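# Re-nest brass ring parts and thread rod through

## Task

The steel rod was pulled out crooked and knocked the brass ring parts out of their seats in the steel block. Return each part to a seat, and finish with the rod lying through the small barrel of every part, its tip sticking out beyond the end of the block.

## Robot and tools

Robot: two six-joint arms, left_arm and right_arm, each with a two-finger gripper and a wrist camera (cam_left_wrist, cam_right_wrist, both 896x504). Base poses as calibrated: left_arm at (+0.002, +0.324, 0) m, right_arm at (-0.035, -0.430, 0) m, each turned only slightly about z. A camera stand is fixed behind the arms. Loose objects may occasionally get a brief outside nudge.

Frames. Scene frame: origin at table-top height midway between the nominal bases, +z up, +x out over the table, left_arm toward +y (arm names do not match image sides). Printed positions, velocities and move results use the scene frame. Offsets you command are along the current Hand target's own axes. Gripper axes: fingers point along +z, they open and close along x; a block about 10 cm wide sticks out toward the gripper's -y. end_effector_position is the midpoint between the pads; fingertips lie 17.5 mm farther along +z. Reported hand positions can be off by a few centimetres.

Row layout (used by execute_actions and move): 18 numbers, each in [-1, 1], always both arms. Order: left dx, dy, dz, rx, ry, rz, left gripper position, force_limit, speed; then the same nine for the right. The six pose numbers are an offset, not a pose, measured from that arm's Hand target as it stood when the action or move began; 1.0 equals 0.6 m for dx..dz or 180 degrees, and rx, ry, rz form one rotation vector. Sending the same offset twice moves twice. All-zero pose numbers re-request the present Hand target. Gripper position: +1 fully open (50 mm), about -0.65 pads touching, -1 to grip until blocked. force_limit: -1 about 20 N, 0 about 102 N, +1 about 185 N per pad. speed: -1 20 mm/s, 0 85, +1 150. Both start at +1. To leave a gripper unchanged, resend its previous three numbers (a 0 is a real command). New force or speed takes effect only with a position change of at least 0.01.

execute_actions(actions, cameras): actions is a list of actions; each action is up to 15 rows, one per 1/30 s step, and every row counts from the action's start pose; a short table repeats its last row. An empty list returns state plus all images. cameras: names, ["all"], or [].

move(target, speed, blend, stop_force, zero, blocking, cameras): straight-line paths for both grippers to one row or a list of up to 15 rows, all offsets from the same starting Hand targets. speed in m/s, 0.002 to 3.6, default 0.25 (turns up to twice that in rad/s); one value or one per target. blend in m rounds corners in a list; 0 stops at each. stop_force in N, 3 to 120, ends an arm's path when its wrist senses that much push against travel; the arm then backs to just before the push but still presses somewhat. Use it slowly for touching down; omit it when moving away from a contact; unreliable when the gripper rotates. zero (with stop_force, default true) re-zeroes the sensor first. blocking=false returns after 0.5 s while the move runs (not allowed with stop_force). Paths ignore obstacles, lag and may overshoot, and paths passing near an arm's own base can flip its posture; steer around. Any move caps at 10 s.

wait(seconds 0 to 10): hold commands and let time pass. stop: brake a running move. zoom_image(camera, region [x0,y0,x1,y1], max 504x504): closer view of the latest image. zero_wrist_force(arm): tare that wrist sensor. finished_scene(scene): end this scene with this scene's number; irreversible, so the goal must hold with the robot idle.

Results: per arm Hand target (last commanded pose after clipping; next offsets count from it), end_effector_position and quat_wxyz, velocities (dropped when joint velocities read within noise), joint positions and torques, wrist force/torque along gripper axes plus the peak since last shown, object_status (0 moving, 1 blocked while opening, 2 blocked while closing = holding, 3 reached position or pads met = likely empty), position_measured (opening ≈ (250 - value) × 0.202 mm), Tool commands. The move: line gives the ending (done = within 3 mm and 2 degrees, off_target, moving, held, fault) and limits (paced = pose clipped, held = steps withheld). A gripper may stop short of its Hand target; resend or add the missing offset.

Control limits: commanded orientation is clipped to 32 degrees from the measured one per step; motion trails commands by roughly 0.09 or 0.17 to 0.22 s. A clearance check withholds commands bringing the arms too close, but fingers can still collide.

Avoid: arms are stiff, so targeting past a firm contact can trigger a fault stop of 10 s (contact torque at limits 142 N m for the three large joints, 26.6 N m for wrist joints, or about 150 N outside force). Any arm stop is costly; after a force fault while gripping, release first. Do not press or grip between the arms, slam into the block, drop parts, release moving parts, or let anything fall or be left off the table, which fails the task. Motor heat from holding loads or stretching: MOTOR HOT appears at 70 °C, brakes engage at 85 °C for 30 to 60 s. Grip centred, check object_status 2, move smoothly.

Each tool is called after ">>>" by a JSON object that holds its "api" and its "payload", one argument or row to a line.

## Session

>>> {"api": "execute_actions", "payload": {
  "actions": []
}}

Scene clock: 0.00 s.
left_arm: end_effector_position=(+0.4117, +0.7763, +0.3093) position_measured=3 object_status=3 end_effector_quat_wxyz=(+0.384, +0.285, +0.740, -0.472) | right_arm: end_effector_position=(+0.5866, +0.0319, +0.2899) position_measured=3 object_status=3 end_effector_quat_wxyz=(+0.013, +0.999, -0.046, -0.013)
Joint positions: left_arm=[0.921 -0.712 0.643 -0.357 -2.465 0.71] | right_arm=[3.957 -2.317 -0.624 -1.808 1.572 2.474]
Joint velocities: within noise
Joint torques (N m): no reading
Motor temperatures (°C): left_arm=[18 25 27 30 35 31] | right_arm=[26 27 27 29 28 29]
Wrist force (N): no reading
Wrist torque (N m): no reading
Wrist force, peak (N): no reading
Hand target: left_arm +0.4117, +0.7763, +0.3093; +0.384, +0.285, +0.740, -0.472 | right_arm +0.5866, +0.0319, +0.2899; +0.013, +0.999, -0.046, -0.013
Tool commands: left_gripper/position=+1.0 left_gripper/force_limit=+1.0 left_gripper/speed=+1.0 right_gripper/position=+1.0 right_gripper/force_limit=+1.0 right_gripper/speed=+1.0

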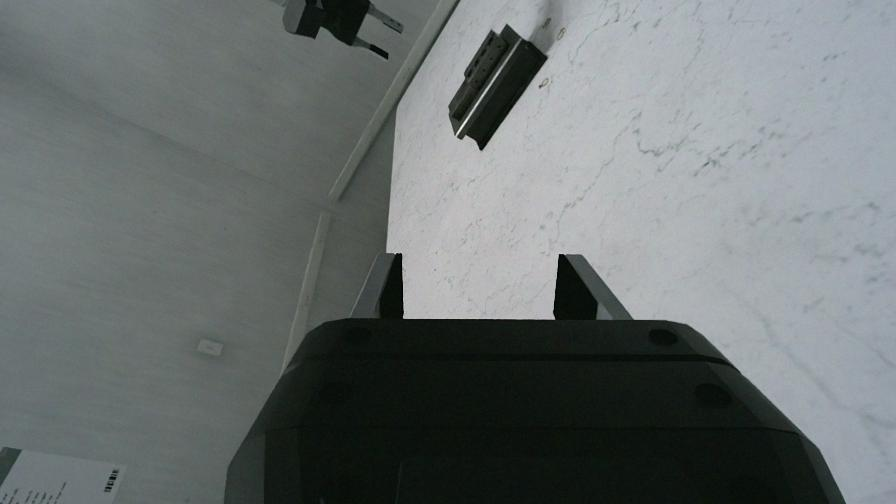

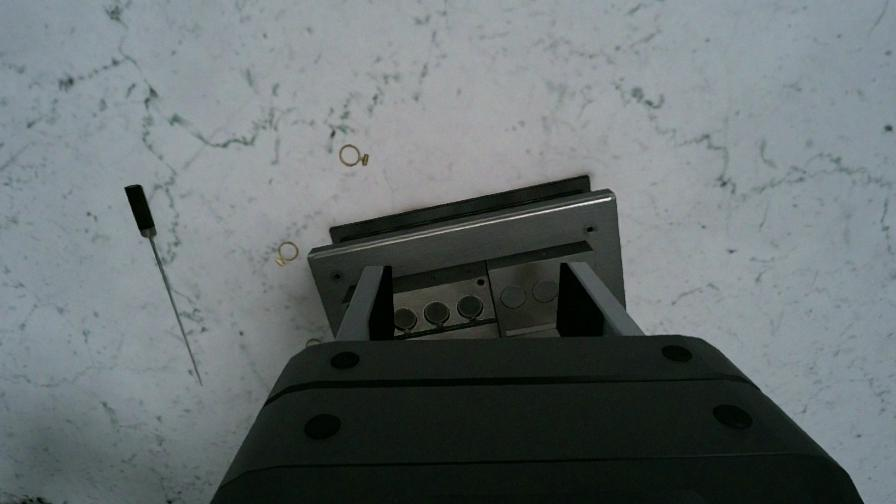

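>>> {"api": "zoom_image", "payload": {
  "camera": "cam_right_wrist",
  "region": [300, 130, 660, 350]
}}

>>> {"api": "zoom_image", "payload": {
  "camera": "cam_right_wrist",
  "region": [90, 120, 400, 400]
}}

Scaled by 1.400 from the camera's 896x504 image, which has a finer 1280x720 frame.

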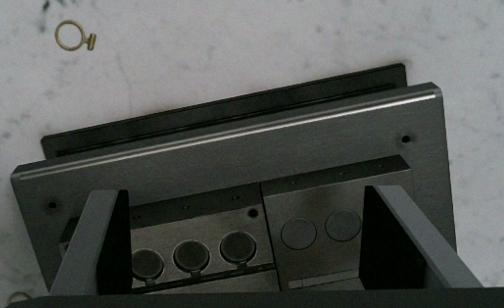

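Scaled by 1.626 from the camera's 896x504 image, which has a finer 1280x720 frame.

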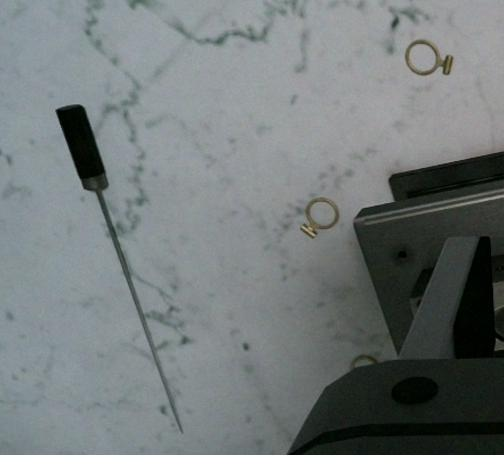

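>>> {"api": "move", "payload": {
  "target": [0,0,0,0,0,0,1,1,1,-0.05,0.16,-0.05,0,0,0,1,1,1],
  "cameras": ["cam_right_wrist"]
}}

Scene clock: 9.27 s.
left_arm: end_effector_position=(+0.4117, +0.7763, +0.3093) position_measured=3 object_status=3 end_effector_quat_wxyz=(+0.384, +0.285, +0.740, -0.472) | right_arm: end_effector_position=(+0.5489, -0.0601, +0.3233) position_measured=3 object_status=3 end_effector_quat_wxyz=(+0.013, +0.999, -0.046, -0.013)
Joint positions: left_arm=[0.921 -0.712 0.643 -0.357 -2.465 0.71] | right_arm=[3.905 -2.058 -0.962 -1.73 1.57 2.422]
Joint torques (N m): left_arm=[-0.12 -59.98 -21.29 0.45 -0.48 -0.05] | right_arm=[12.08 52.68 16.44 0.48 -0.23 1.95]
Wrist force (N): left_arm=[0.2 -0.1 0.0] | right_arm=[0.2 0.3 -0.3]
Wrist torque (N m): left_arm=[-0.01 -0.03 0.00] | right_arm=[0.04 -0.03 -0.05]
Wrist force, peak (N): left_arm=[0.4 -0.5 0.3] | right_arm=[-0.6 4.2 -1.3]
Hand target: left_arm +0.4117, +0.7763, +0.3093; +0.384, +0.285, +0.740, -0.472 | right_arm +0.5488, -0.0601, +0.3233; +0.013, +0.999, -0.046, -0.013
Off the commanded pose: left_arm 0.000 m, 0 deg | right_arm 0.000 m, 0 deg.
move: done
camera_calibration:
cam_right_wrist: T_world_to_cam=[[0.993943, -0.108581, -0.0169332, -0.538093], [-0.0956882, -0.930899, 0.352521, -0.094394], [-0.0540403, -0.348766, -0.935651, 0.437734], [0, 0, 0, 1]] pos_world=[0.549457, 0.00636892, 0.433731]
Images, in order (width x height): cam_right_wrist 896x504.

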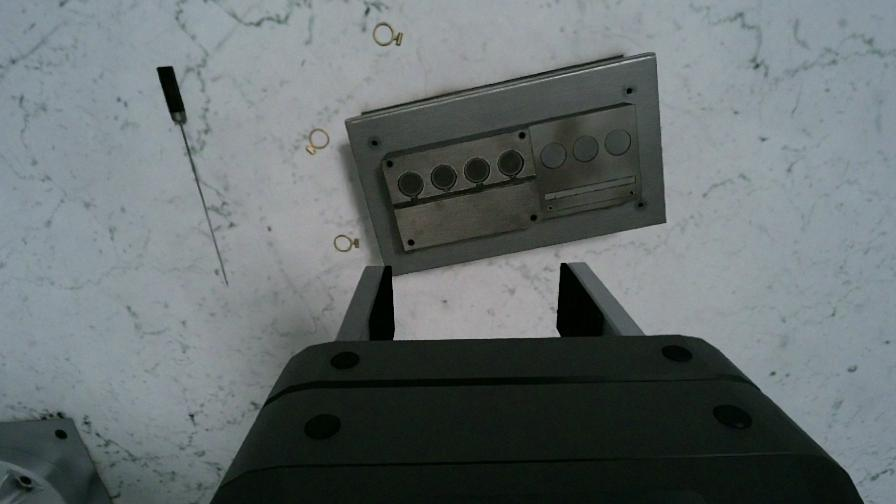

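>>> {"api": "zoom_image", "payload": {
  "camera": "cam_right_wrist",
  "region": [340, 40, 680, 280]
}}

>>> {"api": "zoom_image", "payload": {
  "camera": "cam_right_wrist",
  "region": [370, 120, 550, 260]
}}

>>> {"api": "zoom_image", "payload": {
  "camera": "cam_right_wrist",
  "region": [280, 0, 430, 120]
}}

>>> {"api": "zoom_image", "payload": {
  "camera": "cam_right_wrist",
  "region": [270, 120, 400, 260]
}}

>>> {"api": "zoom_image", "payload": {
  "camera": "cam_right_wrist",
  "region": [520, 100, 680, 230]
}}

Scaled by 1.482 from the camera's 896x504 image, which has a finer 1280x720 frame.

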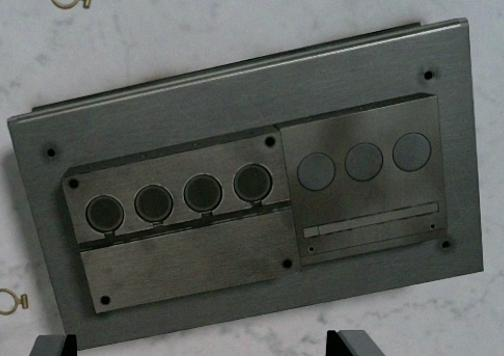

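Scaled by 2.800 from the camera's 896x504 image, which has a finer 1280x720 frame.

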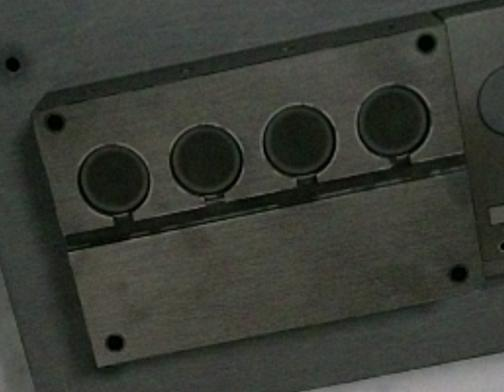

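Scaled by 3.360 from the camera's 896x504 image, which has a finer 1280x720 frame.

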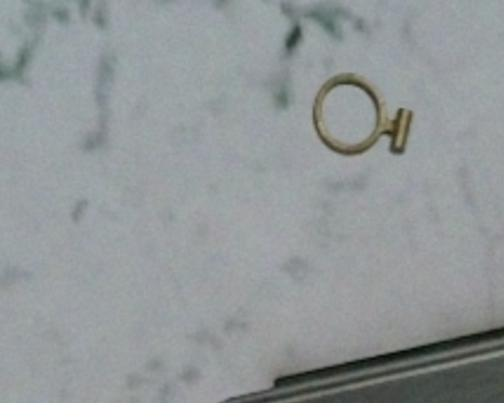

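Scaled by 3.600 from the camera's 896x504 image, which has a finer 1280x720 frame.

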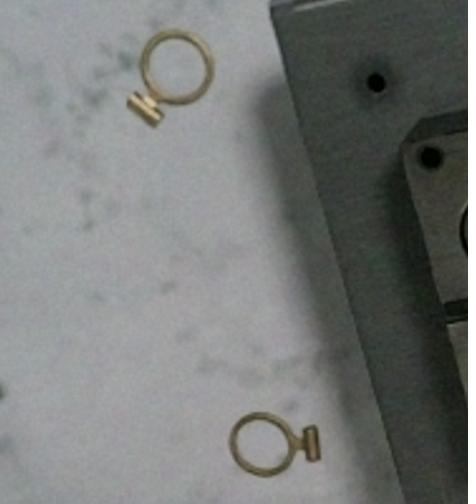

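Scaled by 3.150 from the camera's 896x504 image, which has a finer 1280x720 frame.

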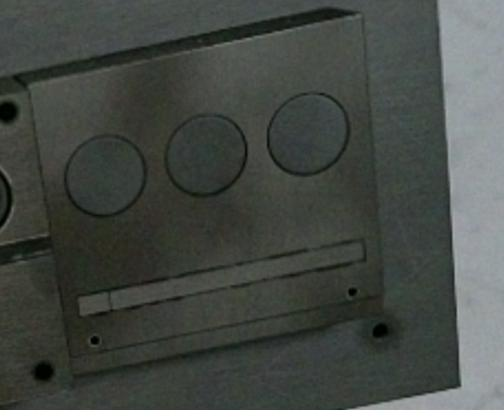

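>>> {"api": "move", "payload": {
  "target": [0,0,0,0,0,0,1,1,1,-0.05,0.1,-0.4,0,0,0,1,1,1],
  "cameras": ["cam_right_wrist"],
  "speed": 0.4
}}

Scene clock: 20.23 s.
left_arm: end_effector_position=(+0.4117, +0.7763, +0.3093) position_measured=3 object_status=3 end_effector_quat_wxyz=(+0.384, +0.285, +0.740, -0.472) | right_arm: end_effector_position=(+0.5190, -0.1114, +0.5643) position_measured=3 object_status=3 end_effector_quat_wxyz=(-0.030, +0.997, -0.046, +0.046)
Joint positions: left_arm=[0.921 -0.712 0.643 -0.357 -2.465 0.71] | right_arm=[3.887 -2.208 -0.035 -2.362 1.547 2.403]
Joint torques (N m): left_arm=[0.24 -60.25 -20.63 0.32 -0.64 -0.09] | right_arm=[1.88 50.4 19.54 3.34 1.3 2.12]
Wrist force (N): left_arm=[0.1 0.0 0.2] | right_arm=[0.0 0.0 -0.5]
Wrist torque (N m): left_arm=[-0.01 -0.02 0.00] | right_arm=[-0.01 0.00 -0.12]
Wrist force, peak (N): left_arm=[0.0 -0.3 0.5] | right_arm=[-1.1 3.3 -4.4]
Hand target: left_arm +0.4117, +0.7763, +0.3093; +0.384, +0.285, +0.740, -0.472 | right_arm +0.5198, -0.1109, +0.5655; +0.013, +0.999, -0.046, -0.013
Off the commanded pose: left_arm 0.000 m, 0 deg | right_arm 0.002 m, 8 deg.
elbow stopped short (right arm): the move would have taken joint 3 (elbow) straighter than the controller allows.
move: off_target (right_arm)
camera_calibration:
cam_right_wrist: T_world_to_cam=[[0.989326, -0.11057, 0.0949113, -0.570805], [-0.132007, -0.955883, 0.262417, -0.162965], [0.0617087, -0.272145, -0.960276, 0.606128], [0, 0, 0, 1]] pos_world=[0.505797, -0.0539344, 0.678991]
Images, in order (width x height): cam_right_wrist 896x504.

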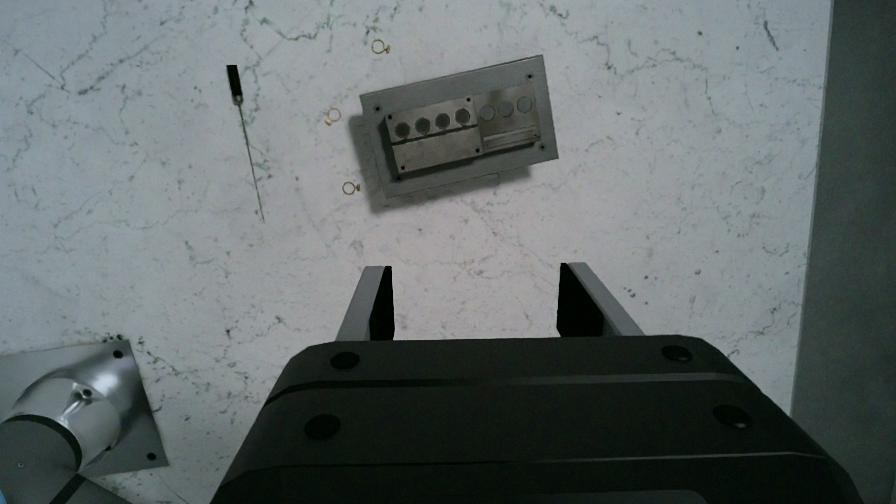

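>>> {"api": "move", "payload": {
  "target": [
    [0,0,0,0,0,0,1,1,1,0,-0.3,0.15,0,0,0,1,1,1],
    [0,0,0,0,0,0,1,1,1,0.05,-0.7,0.18,0,0,0,1,1,1]
  ],
  "cameras": ["cam_right_wrist","cam_left_wrist"],
  "speed": 0.4,
  "blend": 0.03
}}

Scene clock: 29.97 s.
left_arm: end_effector_position=(+0.4117, +0.7763, +0.3093) position_measured=3 object_status=3 end_effector_quat_wxyz=(+0.384, +0.285, +0.740, -0.472) | right_arm: end_effector_position=(+0.5843, +0.3005, +0.4443) position_measured=3 object_status=3 end_effector_quat_wxyz=(-0.270, +0.939, -0.044, +0.210)
Joint positions: left_arm=[0.921 -0.712 0.643 -0.357 -2.465 0.71] | right_arm=[4.184 -2.59 -0.035 -1.396 1.459 2.661]
Joint torques (N m): left_arm=[-0.47 -60.43 -20.3 0.44 -0.82 -0.16] | right_arm=[-13.14 57.76 20.46 6 -0.63 2.03]
Wrist force (N): left_arm=[0.2 -0.3 -0.1] | right_arm=[-1.0 -0.3 -0.9]
Wrist torque (N m): left_arm=[-0.06 -0.02 0.00] | right_arm=[0.12 0.19 -0.22]
Wrist force, peak (N): left_arm=[0.3 -0.5 0.3] | right_arm=[0.0 4.6 -2.8]
Hand target: left_arm +0.4117, +0.7763, +0.3093; +0.384, +0.285, +0.740, -0.472 | right_arm +0.5853, +0.3016, +0.4451; -0.056, +0.996, -0.046, +0.042
Off the commanded pose: left_arm 0.000 m, 0 deg | right_arm 0.002 m, 42 deg; orientation clipped.
elbow stopped short (right arm): the move would have taken joint 3 (elbow) straighter than the controller allows.
move: off_target (right_arm); limits=paced
camera_calibration:
cam_right_wrist: T_world_to_cam=[[0.905401, -0.21271, 0.367428, -0.619732], [-0.122481, -0.959507, -0.253663, 0.495617], [0.406507, 0.184664, -0.894791, 0.231131], [0, 0, 0, 1]] pos_world=[0.527853, 0.301043, 0.560241]

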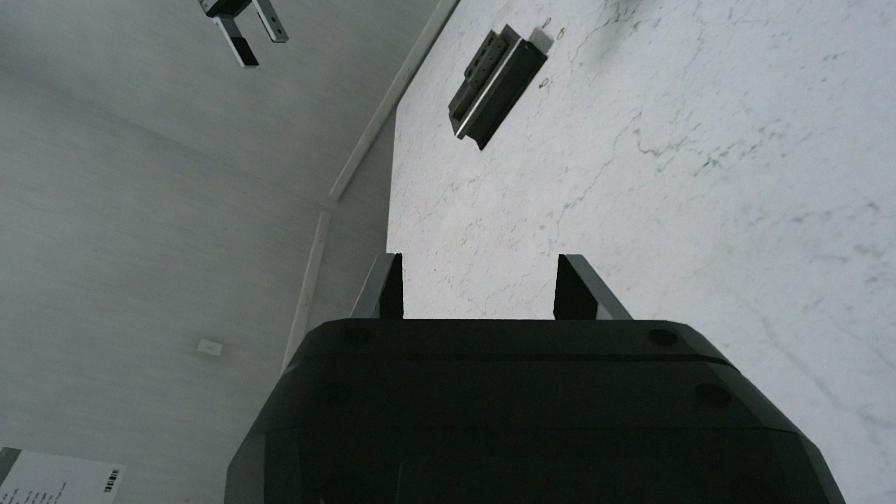

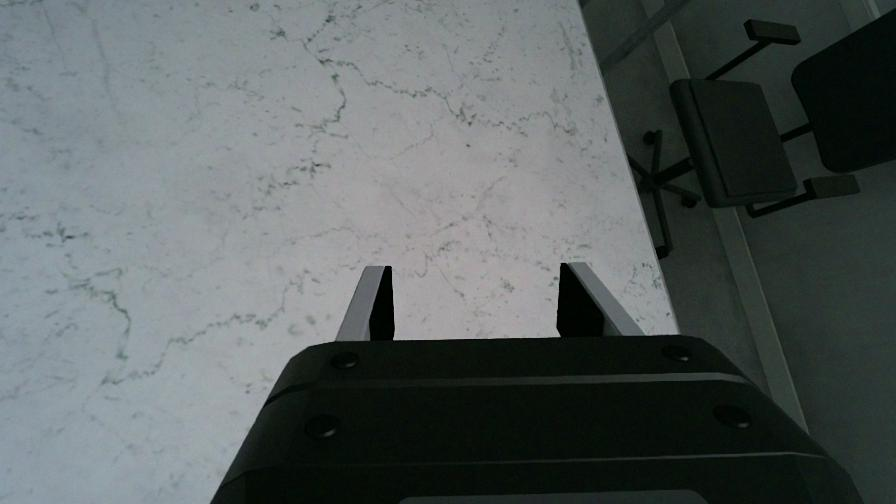

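>>> {"api": "move", "payload": {
  "target": [0,0,0,0,0,0,1,1,1,-0.0398,0.7142,0.3922,-0.0341,-0.0287,-0.0654,1,1,1],
  "cameras": ["cam_right_wrist"],
  "speed": 0.2
}}

Scene clock: 68.63 s.
left_arm: end_effector_position=(+0.4117, +0.7763, +0.3093) position_measured=3 object_status=3 end_effector_quat_wxyz=(+0.384, +0.285, +0.740, -0.472) | right_arm: end_effector_position=(+0.5452, -0.0948, +0.1607) position_measured=3 object_status=3 end_effector_quat_wxyz=(+0.000, +0.998, +0.057, +0.000)
Joint positions: left_arm=[0.921 -0.712 0.643 -0.357 -2.465 0.71] | right_arm=[3.87 -2.022 -1.445 -1.245 1.571 2.182]
Joint torques (N m): left_arm=[-0.3 -60.89 -22.12 0.53 -0.85 -0.06] | right_arm=[11.85 44.26 29.71 5.59 1.49 1.52]
Wrist force (N): left_arm=[0.1 -0.2 0.0] | right_arm=[-0.1 -0.1 -0.5]
Wrist torque (N m): left_arm=[-0.04 -0.02 0.01] | right_arm=[-0.03 0.00 -0.04]
Wrist force, peak (N): left_arm=[0.1 -0.6 0.1] | right_arm=[-1.6 -2.9 -1.3]
Hand target: left_arm +0.4117, +0.7763, +0.3093; +0.384, +0.285, +0.740, -0.472 | right_arm +0.5452, -0.0947, +0.1607; +0.000, +0.998, +0.057, +0.000
Off the commanded pose: left_arm 0.000 m, 0 deg | right_arm 0.000 m, 0 deg.
move: done
camera_calibration:
cam_right_wrist: T_world_to_cam=[[0.995281, 0.0967903, 0.00689024, -0.526021], [0.0892872, -0.941302, 0.325542, -0.167156], [0.0379951, -0.32339, -0.945503, 0.227185], [0, 0, 0, 1]] pos_world=[0.529832, -0.0329616, 0.272845]
Images, in order (width x height): cam_right_wrist 896x504.

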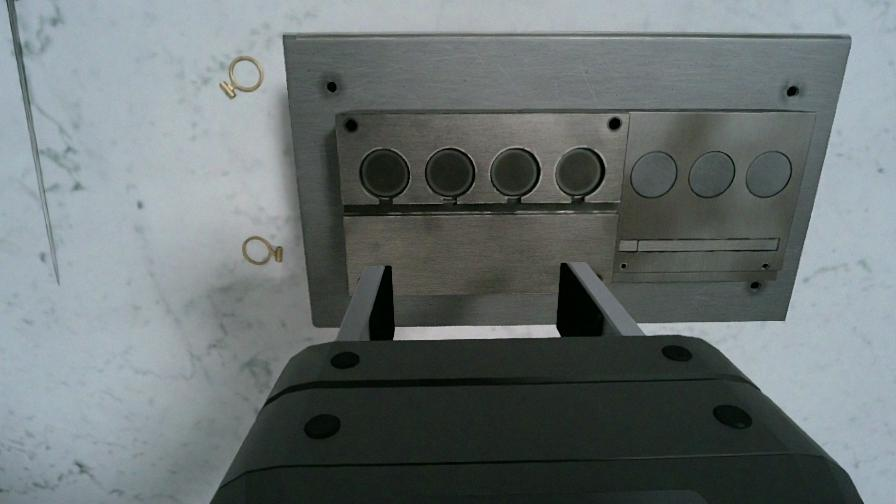

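>>> {"api": "zoom_image", "payload": {
  "camera": "cam_right_wrist",
  "region": [330, 95, 490, 225]
}}

>>> {"api": "zoom_image", "payload": {
  "camera": "cam_right_wrist",
  "region": [470, 95, 640, 225]
}}

>>> {"api": "zoom_image", "payload": {
  "camera": "cam_right_wrist",
  "region": [600, 90, 870, 300]
}}

>>> {"api": "zoom_image", "payload": {
  "camera": "cam_right_wrist",
  "region": [200, 40, 320, 130]
}}

>>> {"api": "zoom_image", "payload": {
  "camera": "cam_right_wrist",
  "region": [210, 200, 330, 290]
}}

Scaled by 3.150 from the camera's 896x504 image, which has a finer 1280x720 frame.

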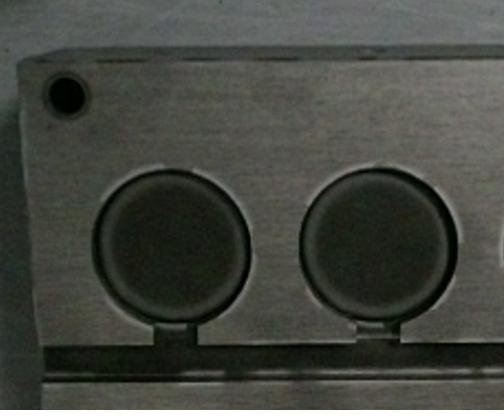

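Scaled by 2.965 from the camera's 896x504 image, which has a finer 1280x720 frame.

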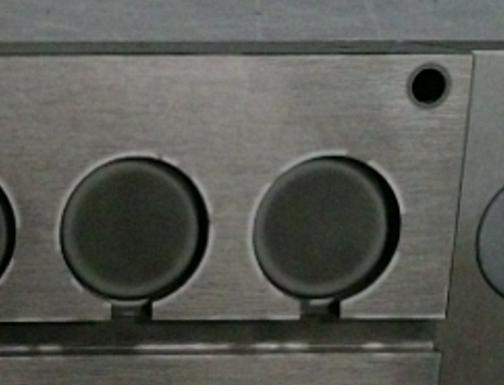

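Scaled by 1.867 from the camera's 896x504 image, which has a finer 1280x720 frame.

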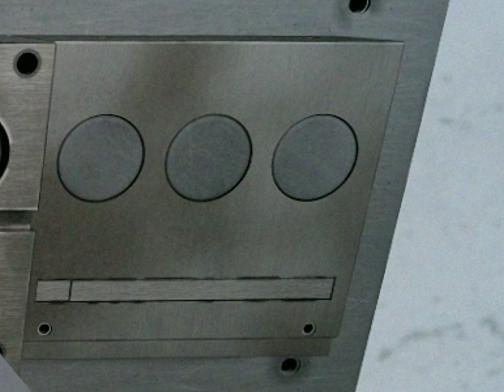

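Scaled by 4.200 from the camera's 896x504 image, which has a finer 1280x720 frame.

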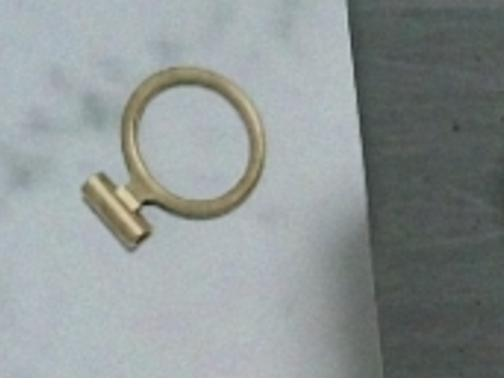

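Scaled by 4.200 from the camera's 896x504 image, which has a finer 1280x720 frame.

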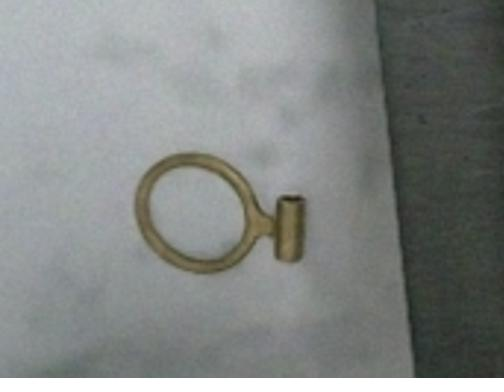

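>>> {"api": "move", "payload": {
  "target": [0,0,0,0,0,0,1,1,1,0.15,0,0,0,0,0,1,1,1],
  "cameras": ["cam_right_wrist"],
  "speed": 0.2
}}

>>> {"api": "zoom_image", "payload": {
  "camera": "cam_right_wrist",
  "region": [100, 90, 400, 290]
}}

>>> {"api": "zoom_image", "payload": {
  "camera": "cam_right_wrist",
  "region": [350, 90, 650, 290]
}}

>>> {"api": "move", "payload": {
  "target": [0,0,0,0,0,0,1,1,1,-0.3,0,0,0,0,0,1,1,1],
  "cameras": ["cam_right_wrist"],
  "speed": 0.2
}}

>>> {"api": "zoom_image", "payload": {
  "camera": "cam_right_wrist",
  "region": [400, 90, 700, 290]
}}

Scene clock: 97.07 s.
left_arm: end_effector_position=(+0.4117, +0.7763, +0.3093) position_measured=3 object_status=3 end_effector_quat_wxyz=(+0.384, +0.285, +0.740, -0.472) | right_arm: end_effector_position=(+0.6346, -0.0847, +0.1607) position_measured=3 object_status=3 end_effector_quat_wxyz=(+0.000, +0.998, +0.057, +0.000)
Joint positions: left_arm=[0.921 -0.712 0.643 -0.357 -2.465 0.71] | right_arm=[3.8 -2.223 -1.125 -1.364 1.571 2.111]
Joint torques (N m): left_arm=[-0.63 -61 -21.46 0.4 -0.79 -0.13] | right_arm=[11.72 43.61 33.38 5.04 1.25 1.77]
Wrist force (N): left_arm=[0.1 -0.2 0.0] | right_arm=[-0.2 -0.2 -0.1]
Wrist torque (N m): left_arm=[-0.03 -0.02 0.00] | right_arm=[-0.04 0.03 -0.04]
Wrist force, peak (N): left_arm=[0.2 -0.5 -0.2] | right_arm=[-2.9 -1.0 -0.6]
Hand target: left_arm +0.4117, +0.7763, +0.3093; +0.384, +0.285, +0.740, -0.472 | right_arm +0.6346, -0.0845, +0.1607; +0.000, +0.998, +0.057, +0.000
Off the commanded pose: left_arm 0.000 m, 0 deg | right_arm 0.000 m, 0 deg.
move: done
camera_calibration:
cam_right_wrist: T_world_to_cam=[[0.995275, 0.0968572, 0.00675132, -0.615934], [0.0893921, -0.941264, 0.325624, -0.165718], [0.0378938, -0.323482, -0.945475, 0.227107], [0, 0, 0, 1]] pos_world=[0.619231, -0.0228619, 0.272844]
Images, in order (width x height): cam_right_wrist 896x504.

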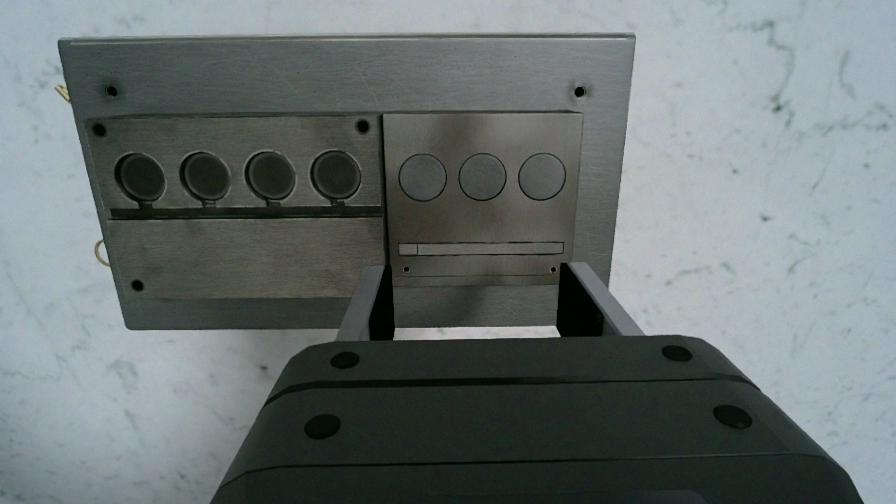

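Scaled by 1.680 from the camera's 896x504 image, which has a finer 1280x720 frame.

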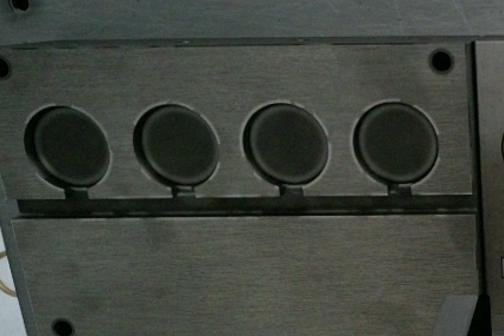

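Scaled by 1.680 from the camera's 896x504 image, which has a finer 1280x720 frame.

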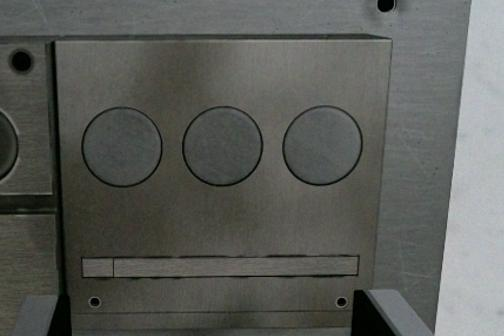

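Scene clock: 98.47 s.
left_arm: end_effector_position=(+0.4117, +0.7763, +0.3093) position_measured=3 object_status=3 end_effector_quat_wxyz=(+0.384, +0.285, +0.740, -0.472) | right_arm: end_effector_position=(+0.4558, -0.1048, +0.1607) position_measured=3 object_status=3 end_effector_quat_wxyz=(+0.000, +0.998, +0.057, +0.000)
Joint positions: left_arm=[0.921 -0.712 0.643 -0.357 -2.465 0.71] | right_arm=[3.959 -1.838 -1.703 -1.171 1.571 2.271]
Joint torques (N m): left_arm=[-0.14 -61.11 -21.42 0.57 -0.93 -0.04] | right_arm=[-12.34 42.86 14.99 0.71 0.08 -1.36]
Wrist force (N): left_arm=[0.0 -0.4 0.3] | right_arm=[0.0 0.2 -0.4]
Wrist torque (N m): left_arm=[-0.06 0.00 0.00] | right_arm=[0.01 0.01 0.09]
Wrist force, peak (N): left_arm=[0.2 -0.6 -0.2] | right_arm=[-2.9 0.4 0.1]
Hand target: left_arm +0.4117, +0.7763, +0.3093; +0.384, +0.285, +0.740, -0.472 | right_arm +0.4557, -0.1049, +0.1607; +0.000, +0.998, +0.057, +0.000
Off the commanded pose: left_arm 0.000 m, 0 deg | right_arm 0.000 m, 0 deg.
move: done
camera_calibration:
cam_right_wrist: T_world_to_cam=[[0.995246, 0.0971432, 0.00697863, -0.436068], [0.0895915, -0.941266, 0.325564, -0.168725], [0.0381951, -0.323391, -0.945494, 0.227258], [0, 0, 0, 1]] pos_world=[0.440431, -0.0429611, 0.272845]
Images, in order (width x height): cam_right_wrist 896x504.

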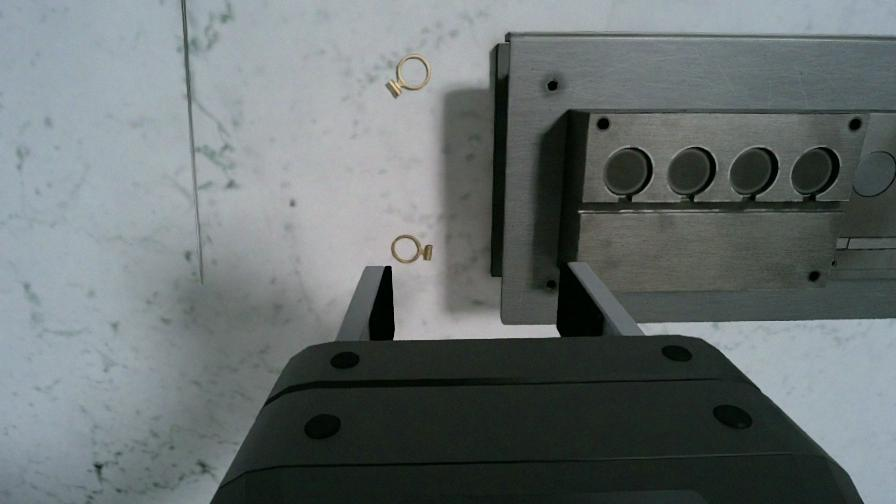

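Scaled by 1.680 from the camera's 896x504 image, which has a finer 1280x720 frame.

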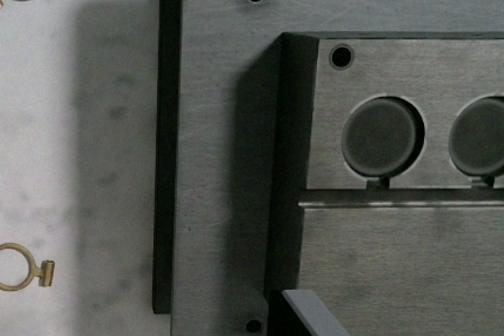

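>>> {"api": "move", "payload": {
  "target": [0,0,0,0,0,0,1,1,1,-0.0445,0.1115,0.2045,0,0,0,1,1,1],
  "cameras": ["cam_right_wrist"],
  "speed": 0.15
}}

>>> {"api": "zoom_image", "payload": {
  "camera": "cam_right_wrist",
  "region": [390, 110, 530, 230]
}}

Scene clock: 130.33 s.
left_arm: end_effector_position=(+0.4117, +0.7763, +0.3093) position_measured=3 object_status=3 end_effector_quat_wxyz=(+0.384, +0.285, +0.740, -0.472) | right_arm: end_effector_position=(+0.4368, -0.1744, +0.0379) position_measured=3 object_status=3 end_effector_quat_wxyz=(+0.000, +0.998, +0.057, +0.000)
Joint positions: left_arm=[0.921 -0.712 0.643 -0.357 -2.465 0.71] | right_arm=[3.893 -1.893 -2.004 -0.816 1.571 2.205]
Joint torques (N m): left_arm=[-0.11 -60.45 -21.81 0.48 -1.12 -0.16] | right_arm=[11.94 37.29 20.79 3.1 0.64 2.14]
Wrist force (N): left_arm=[0.4 -0.4 0.0] | right_arm=[0.2 0.1 -0.4]
Wrist torque (N m): left_arm=[-0.06 -0.07 0.00] | right_arm=[0.02 -0.05 -0.02]
Wrist force, peak (N): left_arm=[0.2 -0.5 0.2] | right_arm=[0.5 -1.3 -2.0]
Hand target: left_arm +0.4117, +0.7763, +0.3093; +0.384, +0.285, +0.740, -0.472 | right_arm +0.4368, -0.1743, +0.0379; +0.000, +0.998, +0.057, +0.000
Off the commanded pose: left_arm 0.000 m, 0 deg | right_arm 0.000 m, 0 deg.
move: done
camera_calibration:
cam_right_wrist: T_world_to_cam=[[0.995275, 0.0968572, 0.00675132, -0.409551], [0.0893921, -0.941264, 0.325624, -0.192481], [0.0378938, -0.323482, -0.945475, 0.0894816], [0, 0, 0, 1]] pos_world=[0.421431, -0.112562, 0.150044]
Images, in order (width x height): cam_right_wrist 896x504.

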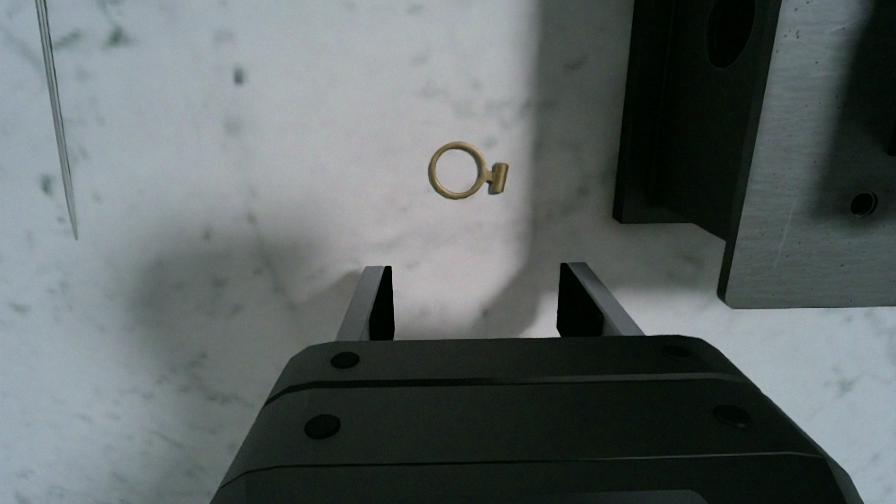

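Scaled by 3.600 from the camera's 896x504 image, which has a finer 1280x720 frame.

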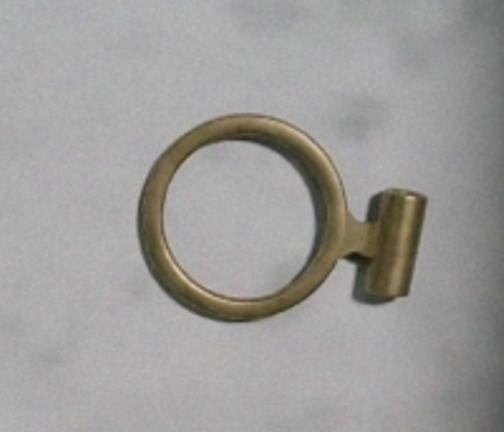

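>>> {"api": "move", "payload": {
  "target": [0,0,0,0,0,0,1,1,1,-0.0024,-0.0625,0.02,0,0,0.0575,1,1,1],
  "cameras": ["cam_right_wrist"],
  "speed": 0.1
}}

>>> {"api": "zoom_image", "payload": {
  "camera": "cam_right_wrist",
  "region": [380, 250, 580, 340]
}}

Scene clock: 187.80 s.
left_arm: end_effector_position=(+0.4117, +0.7763, +0.3093) position_measured=3 object_status=3 end_effector_quat_wxyz=(+0.384, +0.285, +0.740, -0.472) | right_arm: end_effector_position=(+0.4312, -0.1371, +0.0260) position_measured=3 object_status=3 end_effector_quat_wxyz=(+0.000, +0.999, -0.033, +0.000)
Joint positions: left_arm=[0.921 -0.712 0.643 -0.357 -2.465 0.71] | right_arm=[3.951 -1.94 -1.974 -0.798 1.571 2.443]
Joint torques (N m): left_arm=[-1.09 -60.4 -21.24 0.42 -1.29 0.01] | right_arm=[-14.84 42.05 8.14 1.91 -0.87 -0.82]
Wrist force (N): left_arm=[0.1 -0.1 -0.3] | right_arm=[0.0 0.2 -0.1]
Wrist torque (N m): left_arm=[-0.02 -0.02 0.00] | right_arm=[0.03 -0.01 0.08]
Wrist force, peak (N): left_arm=[0.5 -0.1 0.0] | right_arm=[-0.1 1.3 -0.2]
Hand target: left_arm +0.4117, +0.7763, +0.3093; +0.384, +0.285, +0.740, -0.472 | right_arm +0.4311, -0.1372, +0.0260; +0.000, +0.999, -0.034, +0.000
Off the commanded pose: left_arm 0.000 m, 0 deg | right_arm 0.000 m, 0 deg.
move: done
camera_calibration:
cam_right_wrist: T_world_to_cam=[[0.996518, -0.0830908, 0.00686534, -0.432665], [-0.0807976, -0.942134, 0.325355, -0.0796653], [-0.0205659, -0.324777, -0.945567, 0.115545], [0, 0, 0, 1]] pos_world=[0.427098, -0.0734796, 0.138145]
Images, in order (width x height): cam_right_wrist 896x504.

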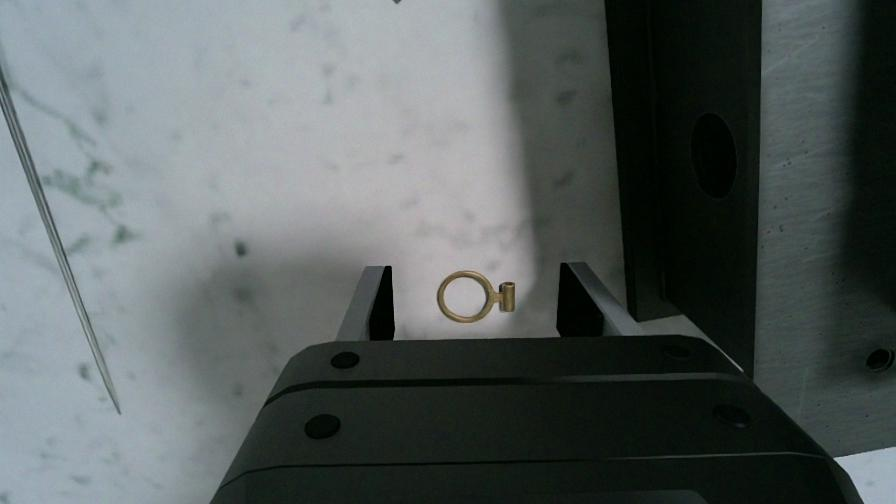

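Scaled by 2.520 from the camera's 896x504 image, which has a finer 1280x720 frame.

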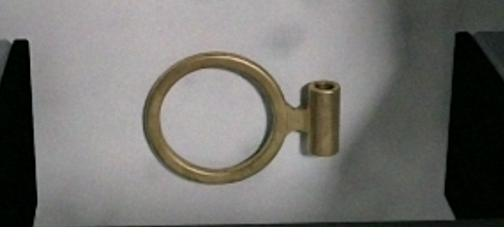

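>>> {"api": "move", "payload": {
  "target": [0,0,0,0,0,0,1,1,1,0,0,0.025,0,0,0,1,1,1],
  "speed": 0.008,
  "stop_force": 5,
  "cameras": ["cam_right_wrist"]
}}

>>> {"api": "zoom_image", "payload": {
  "camera": "cam_right_wrist",
  "region": [380, 250, 580, 340]
}}

Scene clock: 197.00 s.
left_arm: end_effector_position=(+0.4117, +0.7763, +0.3093) position_measured=3 object_status=3 end_effector_quat_wxyz=(+0.384, +0.285, +0.740, -0.472) | right_arm: end_effector_position=(+0.4311, -0.1372, +0.0180) position_measured=3 object_status=3 end_effector_quat_wxyz=(+0.000, +0.999, -0.034, +0.000)
Joint positions: left_arm=[0.921 -0.712 0.643 -0.357 -2.465 0.71] | right_arm=[3.951 -1.955 -1.98 -0.777 1.571 2.443]
Joint torques (N m): left_arm=[-0.76 -60.63 -22.89 0.52 -1.5 -0.2] | right_arm=[-13.52 35.8 23.51 -0.23 -0.83 1.8]
Wrist force (N): left_arm=[0.1 -0.2 0.2] | right_arm=[1.0 -2.0 -10.8]
Wrist torque (N m): left_arm=[-0.03 -0.03 0.00] | right_arm=[-0.12 -0.32 0.13]
Wrist force, peak (N): left_arm=[0.2 -0.7 -0.1] | right_arm=[-3.6 5.1 -31.5]
Hand target: left_arm +0.4117, +0.7763, +0.3093; +0.384, +0.285, +0.740, -0.472 | right_arm +0.4311, -0.1372, +0.0180; +0.000, +0.999, -0.034, +0.000 (not the last commanded pose)
Off the commanded pose: left_arm 0.000 m, 0 deg | right_arm 0.007 m, 0 deg.
move: contact (right_arm)
camera_calibration:
cam_right_wrist: T_world_to_cam=[[0.99649, -0.0834398, 0.00679369, -0.432631], [-0.0810995, -0.942032, 0.325574, -0.0771116], [-0.0207659, -0.324982, -0.945492, 0.10788], [0, 0, 0, 1]] pos_world=[0.427098, -0.0736812, 0.130044]
Images, in order (width x height): cam_right_wrist 896x504.

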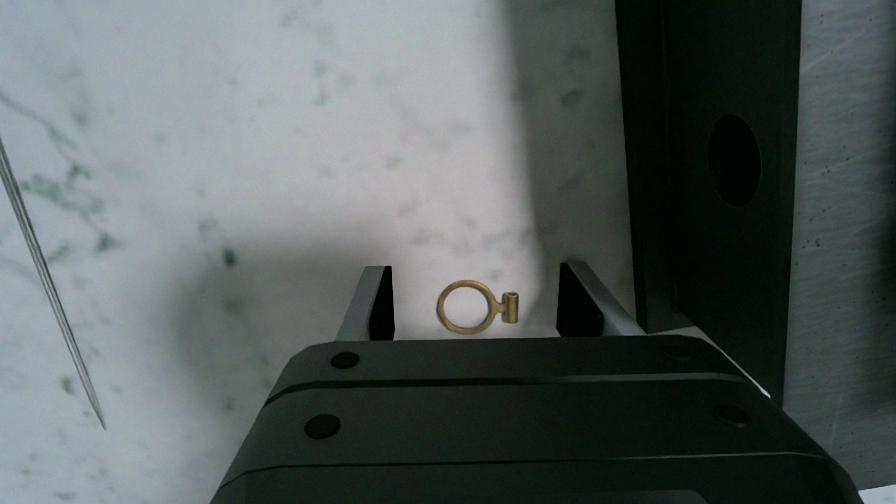

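Scaled by 2.520 from the camera's 896x504 image, which has a finer 1280x720 frame.

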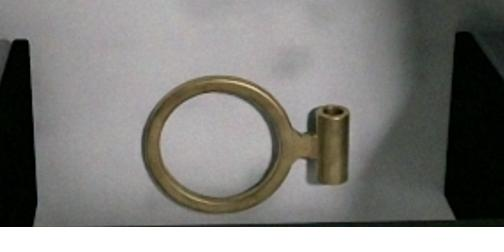

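>>> {"api": "move", "payload": {
  "target": [
    [0,0,0,0,0,0,1,1,1,0,0,-0.0025,0,0,0,1,1,1],
    [0,0,0,0,0,0,1,1,1,0,0,-0.0025,0,0,0,-1,-0.9,-1]
  ],
  "speed": 0.01,
  "cameras": ["cam_right_wrist"]
}}

>>> {"api": "zoom_image", "payload": {
  "camera": "cam_right_wrist",
  "region": [380, 250, 580, 340]
}}

Scene clock: 206.90 s.
left_arm: end_effector_position=(+0.4117, +0.7763, +0.3093) position_measured=3 object_status=3 end_effector_quat_wxyz=(+0.384, +0.285, +0.740, -0.472) | right_arm: end_effector_position=(+0.4312, -0.1372, +0.0196) position_measured=220 object_status=0 end_effector_quat_wxyz=(+0.000, +0.999, -0.034, +0.000)
Joint positions: left_arm=[0.921 -0.712 0.643 -0.357 -2.465 0.71] | right_arm=[3.951 -1.952 -1.979 -0.781 1.571 2.443]
Joint torques (N m): left_arm=[-0.58 -60.82 -21.96 0.57 -1.28 -0.23] | right_arm=[-8.25 4.77 0.1 -4.66 2.77 1.69]
Wrist force (N): left_arm=[0.1 -0.3 -0.1] | right_arm=[11.5 1.6 -54.5]
Wrist torque (N m): left_arm=[-0.05 -0.01 0.00] | right_arm=[-0.09 -0.11 0.05]
Wrist force, peak (N): left_arm=[0.4 -0.6 -0.1] | right_arm=[11.5 1.4 -54.9]
Hand target: left_arm +0.4117, +0.7763, +0.3093; +0.384, +0.285, +0.740, -0.472 | right_arm +0.4311, -0.1372, +0.0195; +0.000, +0.999, -0.034, +0.000
Off the commanded pose: left_arm 0.000 m, 0 deg | right_arm 0.000 m, 0 deg.
move: done
camera_calibration:
cam_right_wrist: T_world_to_cam=[[0.996486, -0.0834681, 0.00699553, -0.432761], [-0.0811967, -0.942102, 0.325348, -0.0774961], [-0.0205656, -0.324772, -0.945569, 0.109463], [0, 0, 0, 1]] pos_world=[0.427199, -0.0735804, 0.131745]
Images, in order (width x height): cam_right_wrist 896x504.

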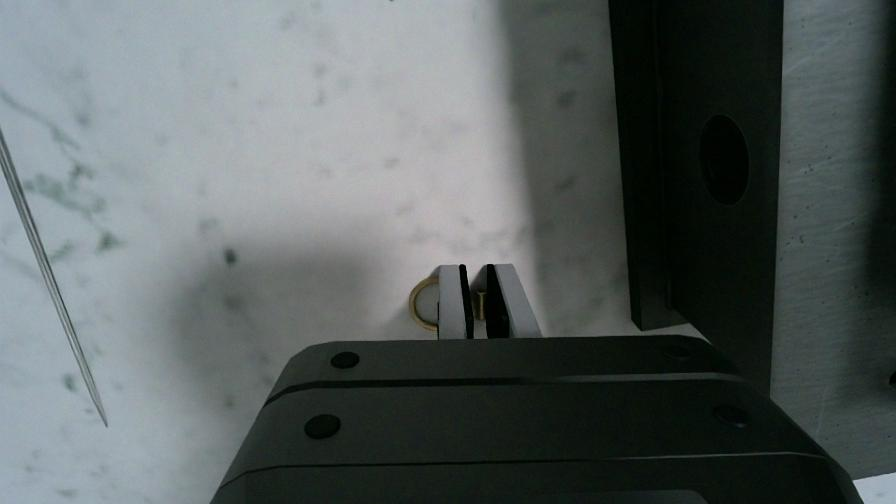

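Scaled by 2.520 from the camera's 896x504 image, which has a finer 1280x720 frame.

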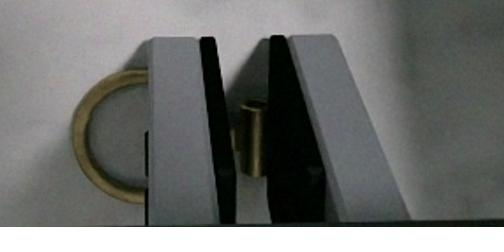

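>>> {"api": "move", "payload": {
  "target": [0,0,0,0,0,0,1,1,1,0,0,0,0,0,0,1,-0.9,-1],
  "speed": 0.01,
  "cameras": ["cam_right_wrist"]
}}

>>> {"api": "zoom_image", "payload": {
  "camera": "cam_right_wrist",
  "region": [380, 250, 580, 340]
}}

Scene clock: 216.47 s.
left_arm: end_effector_position=(+0.4117, +0.7763, +0.3093) position_measured=3 object_status=3 end_effector_quat_wxyz=(+0.384, +0.285, +0.740, -0.472) | right_arm: end_effector_position=(+0.4312, -0.1372, +0.0195) position_measured=3 object_status=0 end_effector_quat_wxyz=(+0.000, +0.999, -0.034, +0.000)
Joint positions: left_arm=[0.921 -0.712 0.643 -0.357 -2.465 0.71] | right_arm=[3.951 -1.952 -1.979 -0.781 1.571 2.443]
Joint torques (N m): left_arm=[0.07 -61.07 -21.69 0.39 -1.41 -0.14] | right_arm=[16.59 2.52 -14.83 -5.67 3.18 1.16]
Wrist force (N): left_arm=[0.4 -0.1 0.1] | right_arm=[15.5 0.1 -65.1]
Wrist torque (N m): left_arm=[-0.02 -0.06 0.00] | right_arm=[-0.16 -1.56 0.05]
Wrist force, peak (N): left_arm=[0.5 -0.4 0.2] | right_arm=[15.4 0.1 -65.4]
Hand target: left_arm +0.4117, +0.7763, +0.3093; +0.384, +0.285, +0.740, -0.472 | right_arm +0.4311, -0.1372, +0.0195; +0.000, +0.999, -0.034, +0.000
Off the commanded pose: left_arm 0.000 m, 0 deg | right_arm 0.000 m, 0 deg.
move: done
camera_calibration:
cam_right_wrist: T_world_to_cam=[[0.996489, -0.0834432, 0.00678456, -0.43264], [-0.0811024, -0.942073, 0.325454, -0.0775856], [-0.0207653, -0.324861, -0.945534, 0.109313], [0, 0, 0, 1]] pos_world=[0.427098, -0.0736807, 0.131545]
Images, in order (width x height): cam_right_wrist 896x504.

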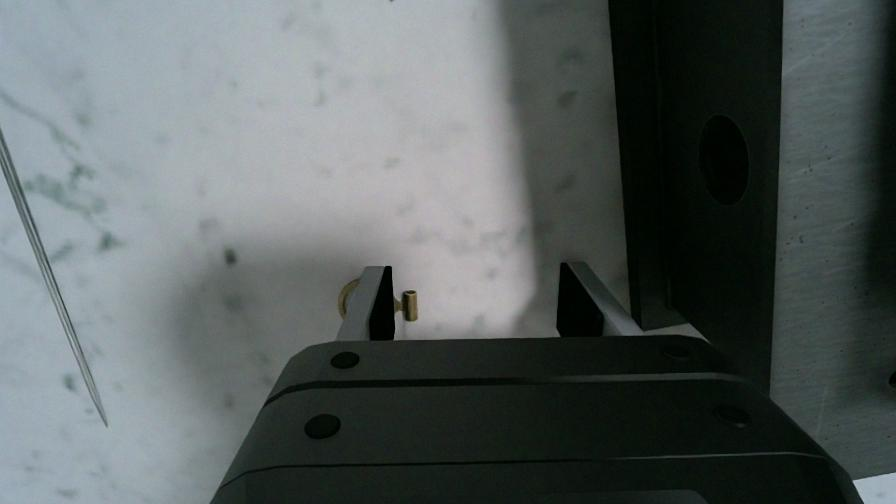

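Scaled by 2.520 from the camera's 896x504 image, which has a finer 1280x720 frame.

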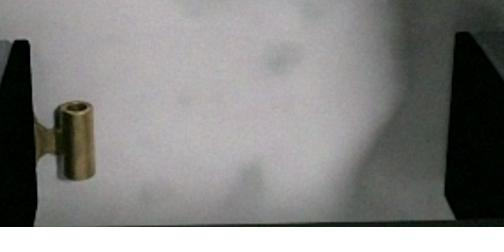

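>>> {"api": "move", "payload": {
  "target": [0,0,0,0,0,0,1,1,1,0,0,-0.025,0,0,0,1,-0.9,-1],
  "speed": 0.03,
  "cameras": ["cam_right_wrist"]
}}

>>> {"api": "zoom_image", "payload": {
  "camera": "cam_right_wrist",
  "region": [300, 220, 480, 340]
}}

Scene clock: 220.77 s.
left_arm: end_effector_position=(+0.4117, +0.7763, +0.3093) position_measured=3 object_status=3 end_effector_quat_wxyz=(+0.384, +0.285, +0.740, -0.472) | right_arm: end_effector_position=(+0.4312, -0.1372, +0.0346) position_measured=3 object_status=3 end_effector_quat_wxyz=(+0.000, +0.999, -0.034, +0.000)
Joint positions: left_arm=[0.921 -0.712 0.643 -0.357 -2.465 0.71] | right_arm=[3.951 -1.925 -1.967 -0.82 1.571 2.443]
Joint torques (N m): left_arm=[-0.03 -60.07 -22.75 0.34 -1.42 -0.18] | right_arm=[-0.33 26.35 13 5.7 -0.63 0.68]
Wrist force (N): left_arm=[0.2 -0.1 -0.1] | right_arm=[0.1 0.2 0.0]
Wrist torque (N m): left_arm=[-0.02 -0.03 0.00] | right_arm=[0.02 -0.02 0.08]
Wrist force, peak (N): left_arm=[0.3 -0.5 -0.1] | right_arm=[15.3 0.1 -65.5]
Hand target: left_arm +0.4117, +0.7763, +0.3093; +0.384, +0.285, +0.740, -0.472 | right_arm +0.4311, -0.1372, +0.0345; +0.000, +0.999, -0.034, +0.000
Off the commanded pose: left_arm 0.000 m, 0 deg | right_arm 0.000 m, 0 deg.
move: done
camera_calibration:
cam_right_wrist: T_world_to_cam=[[0.996498, -0.0833419, 0.00674959, -0.432725], [-0.0809953, -0.942082, 0.325456, -0.0824848], [-0.0207654, -0.324863, -0.945533, 0.123717], [0, 0, 0, 1]] pos_world=[0.427098, -0.0735805, 0.146745]
Images, in order (width x height): cam_right_wrist 896x504.

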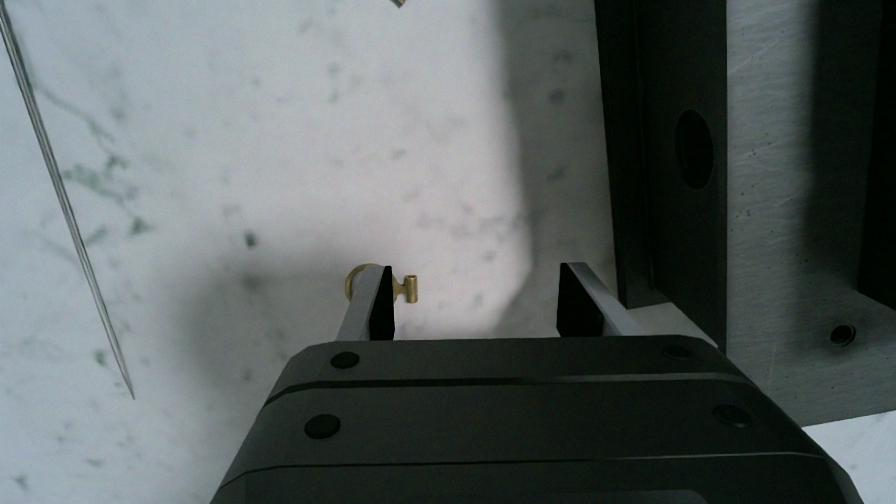

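Scaled by 2.800 from the camera's 896x504 image, which has a finer 1280x720 frame.

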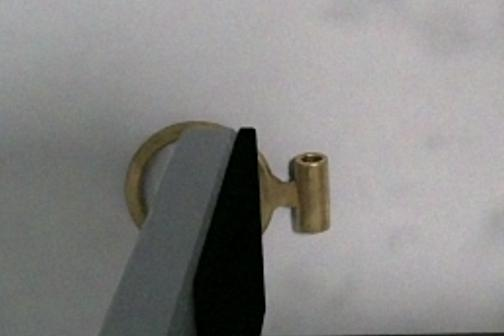

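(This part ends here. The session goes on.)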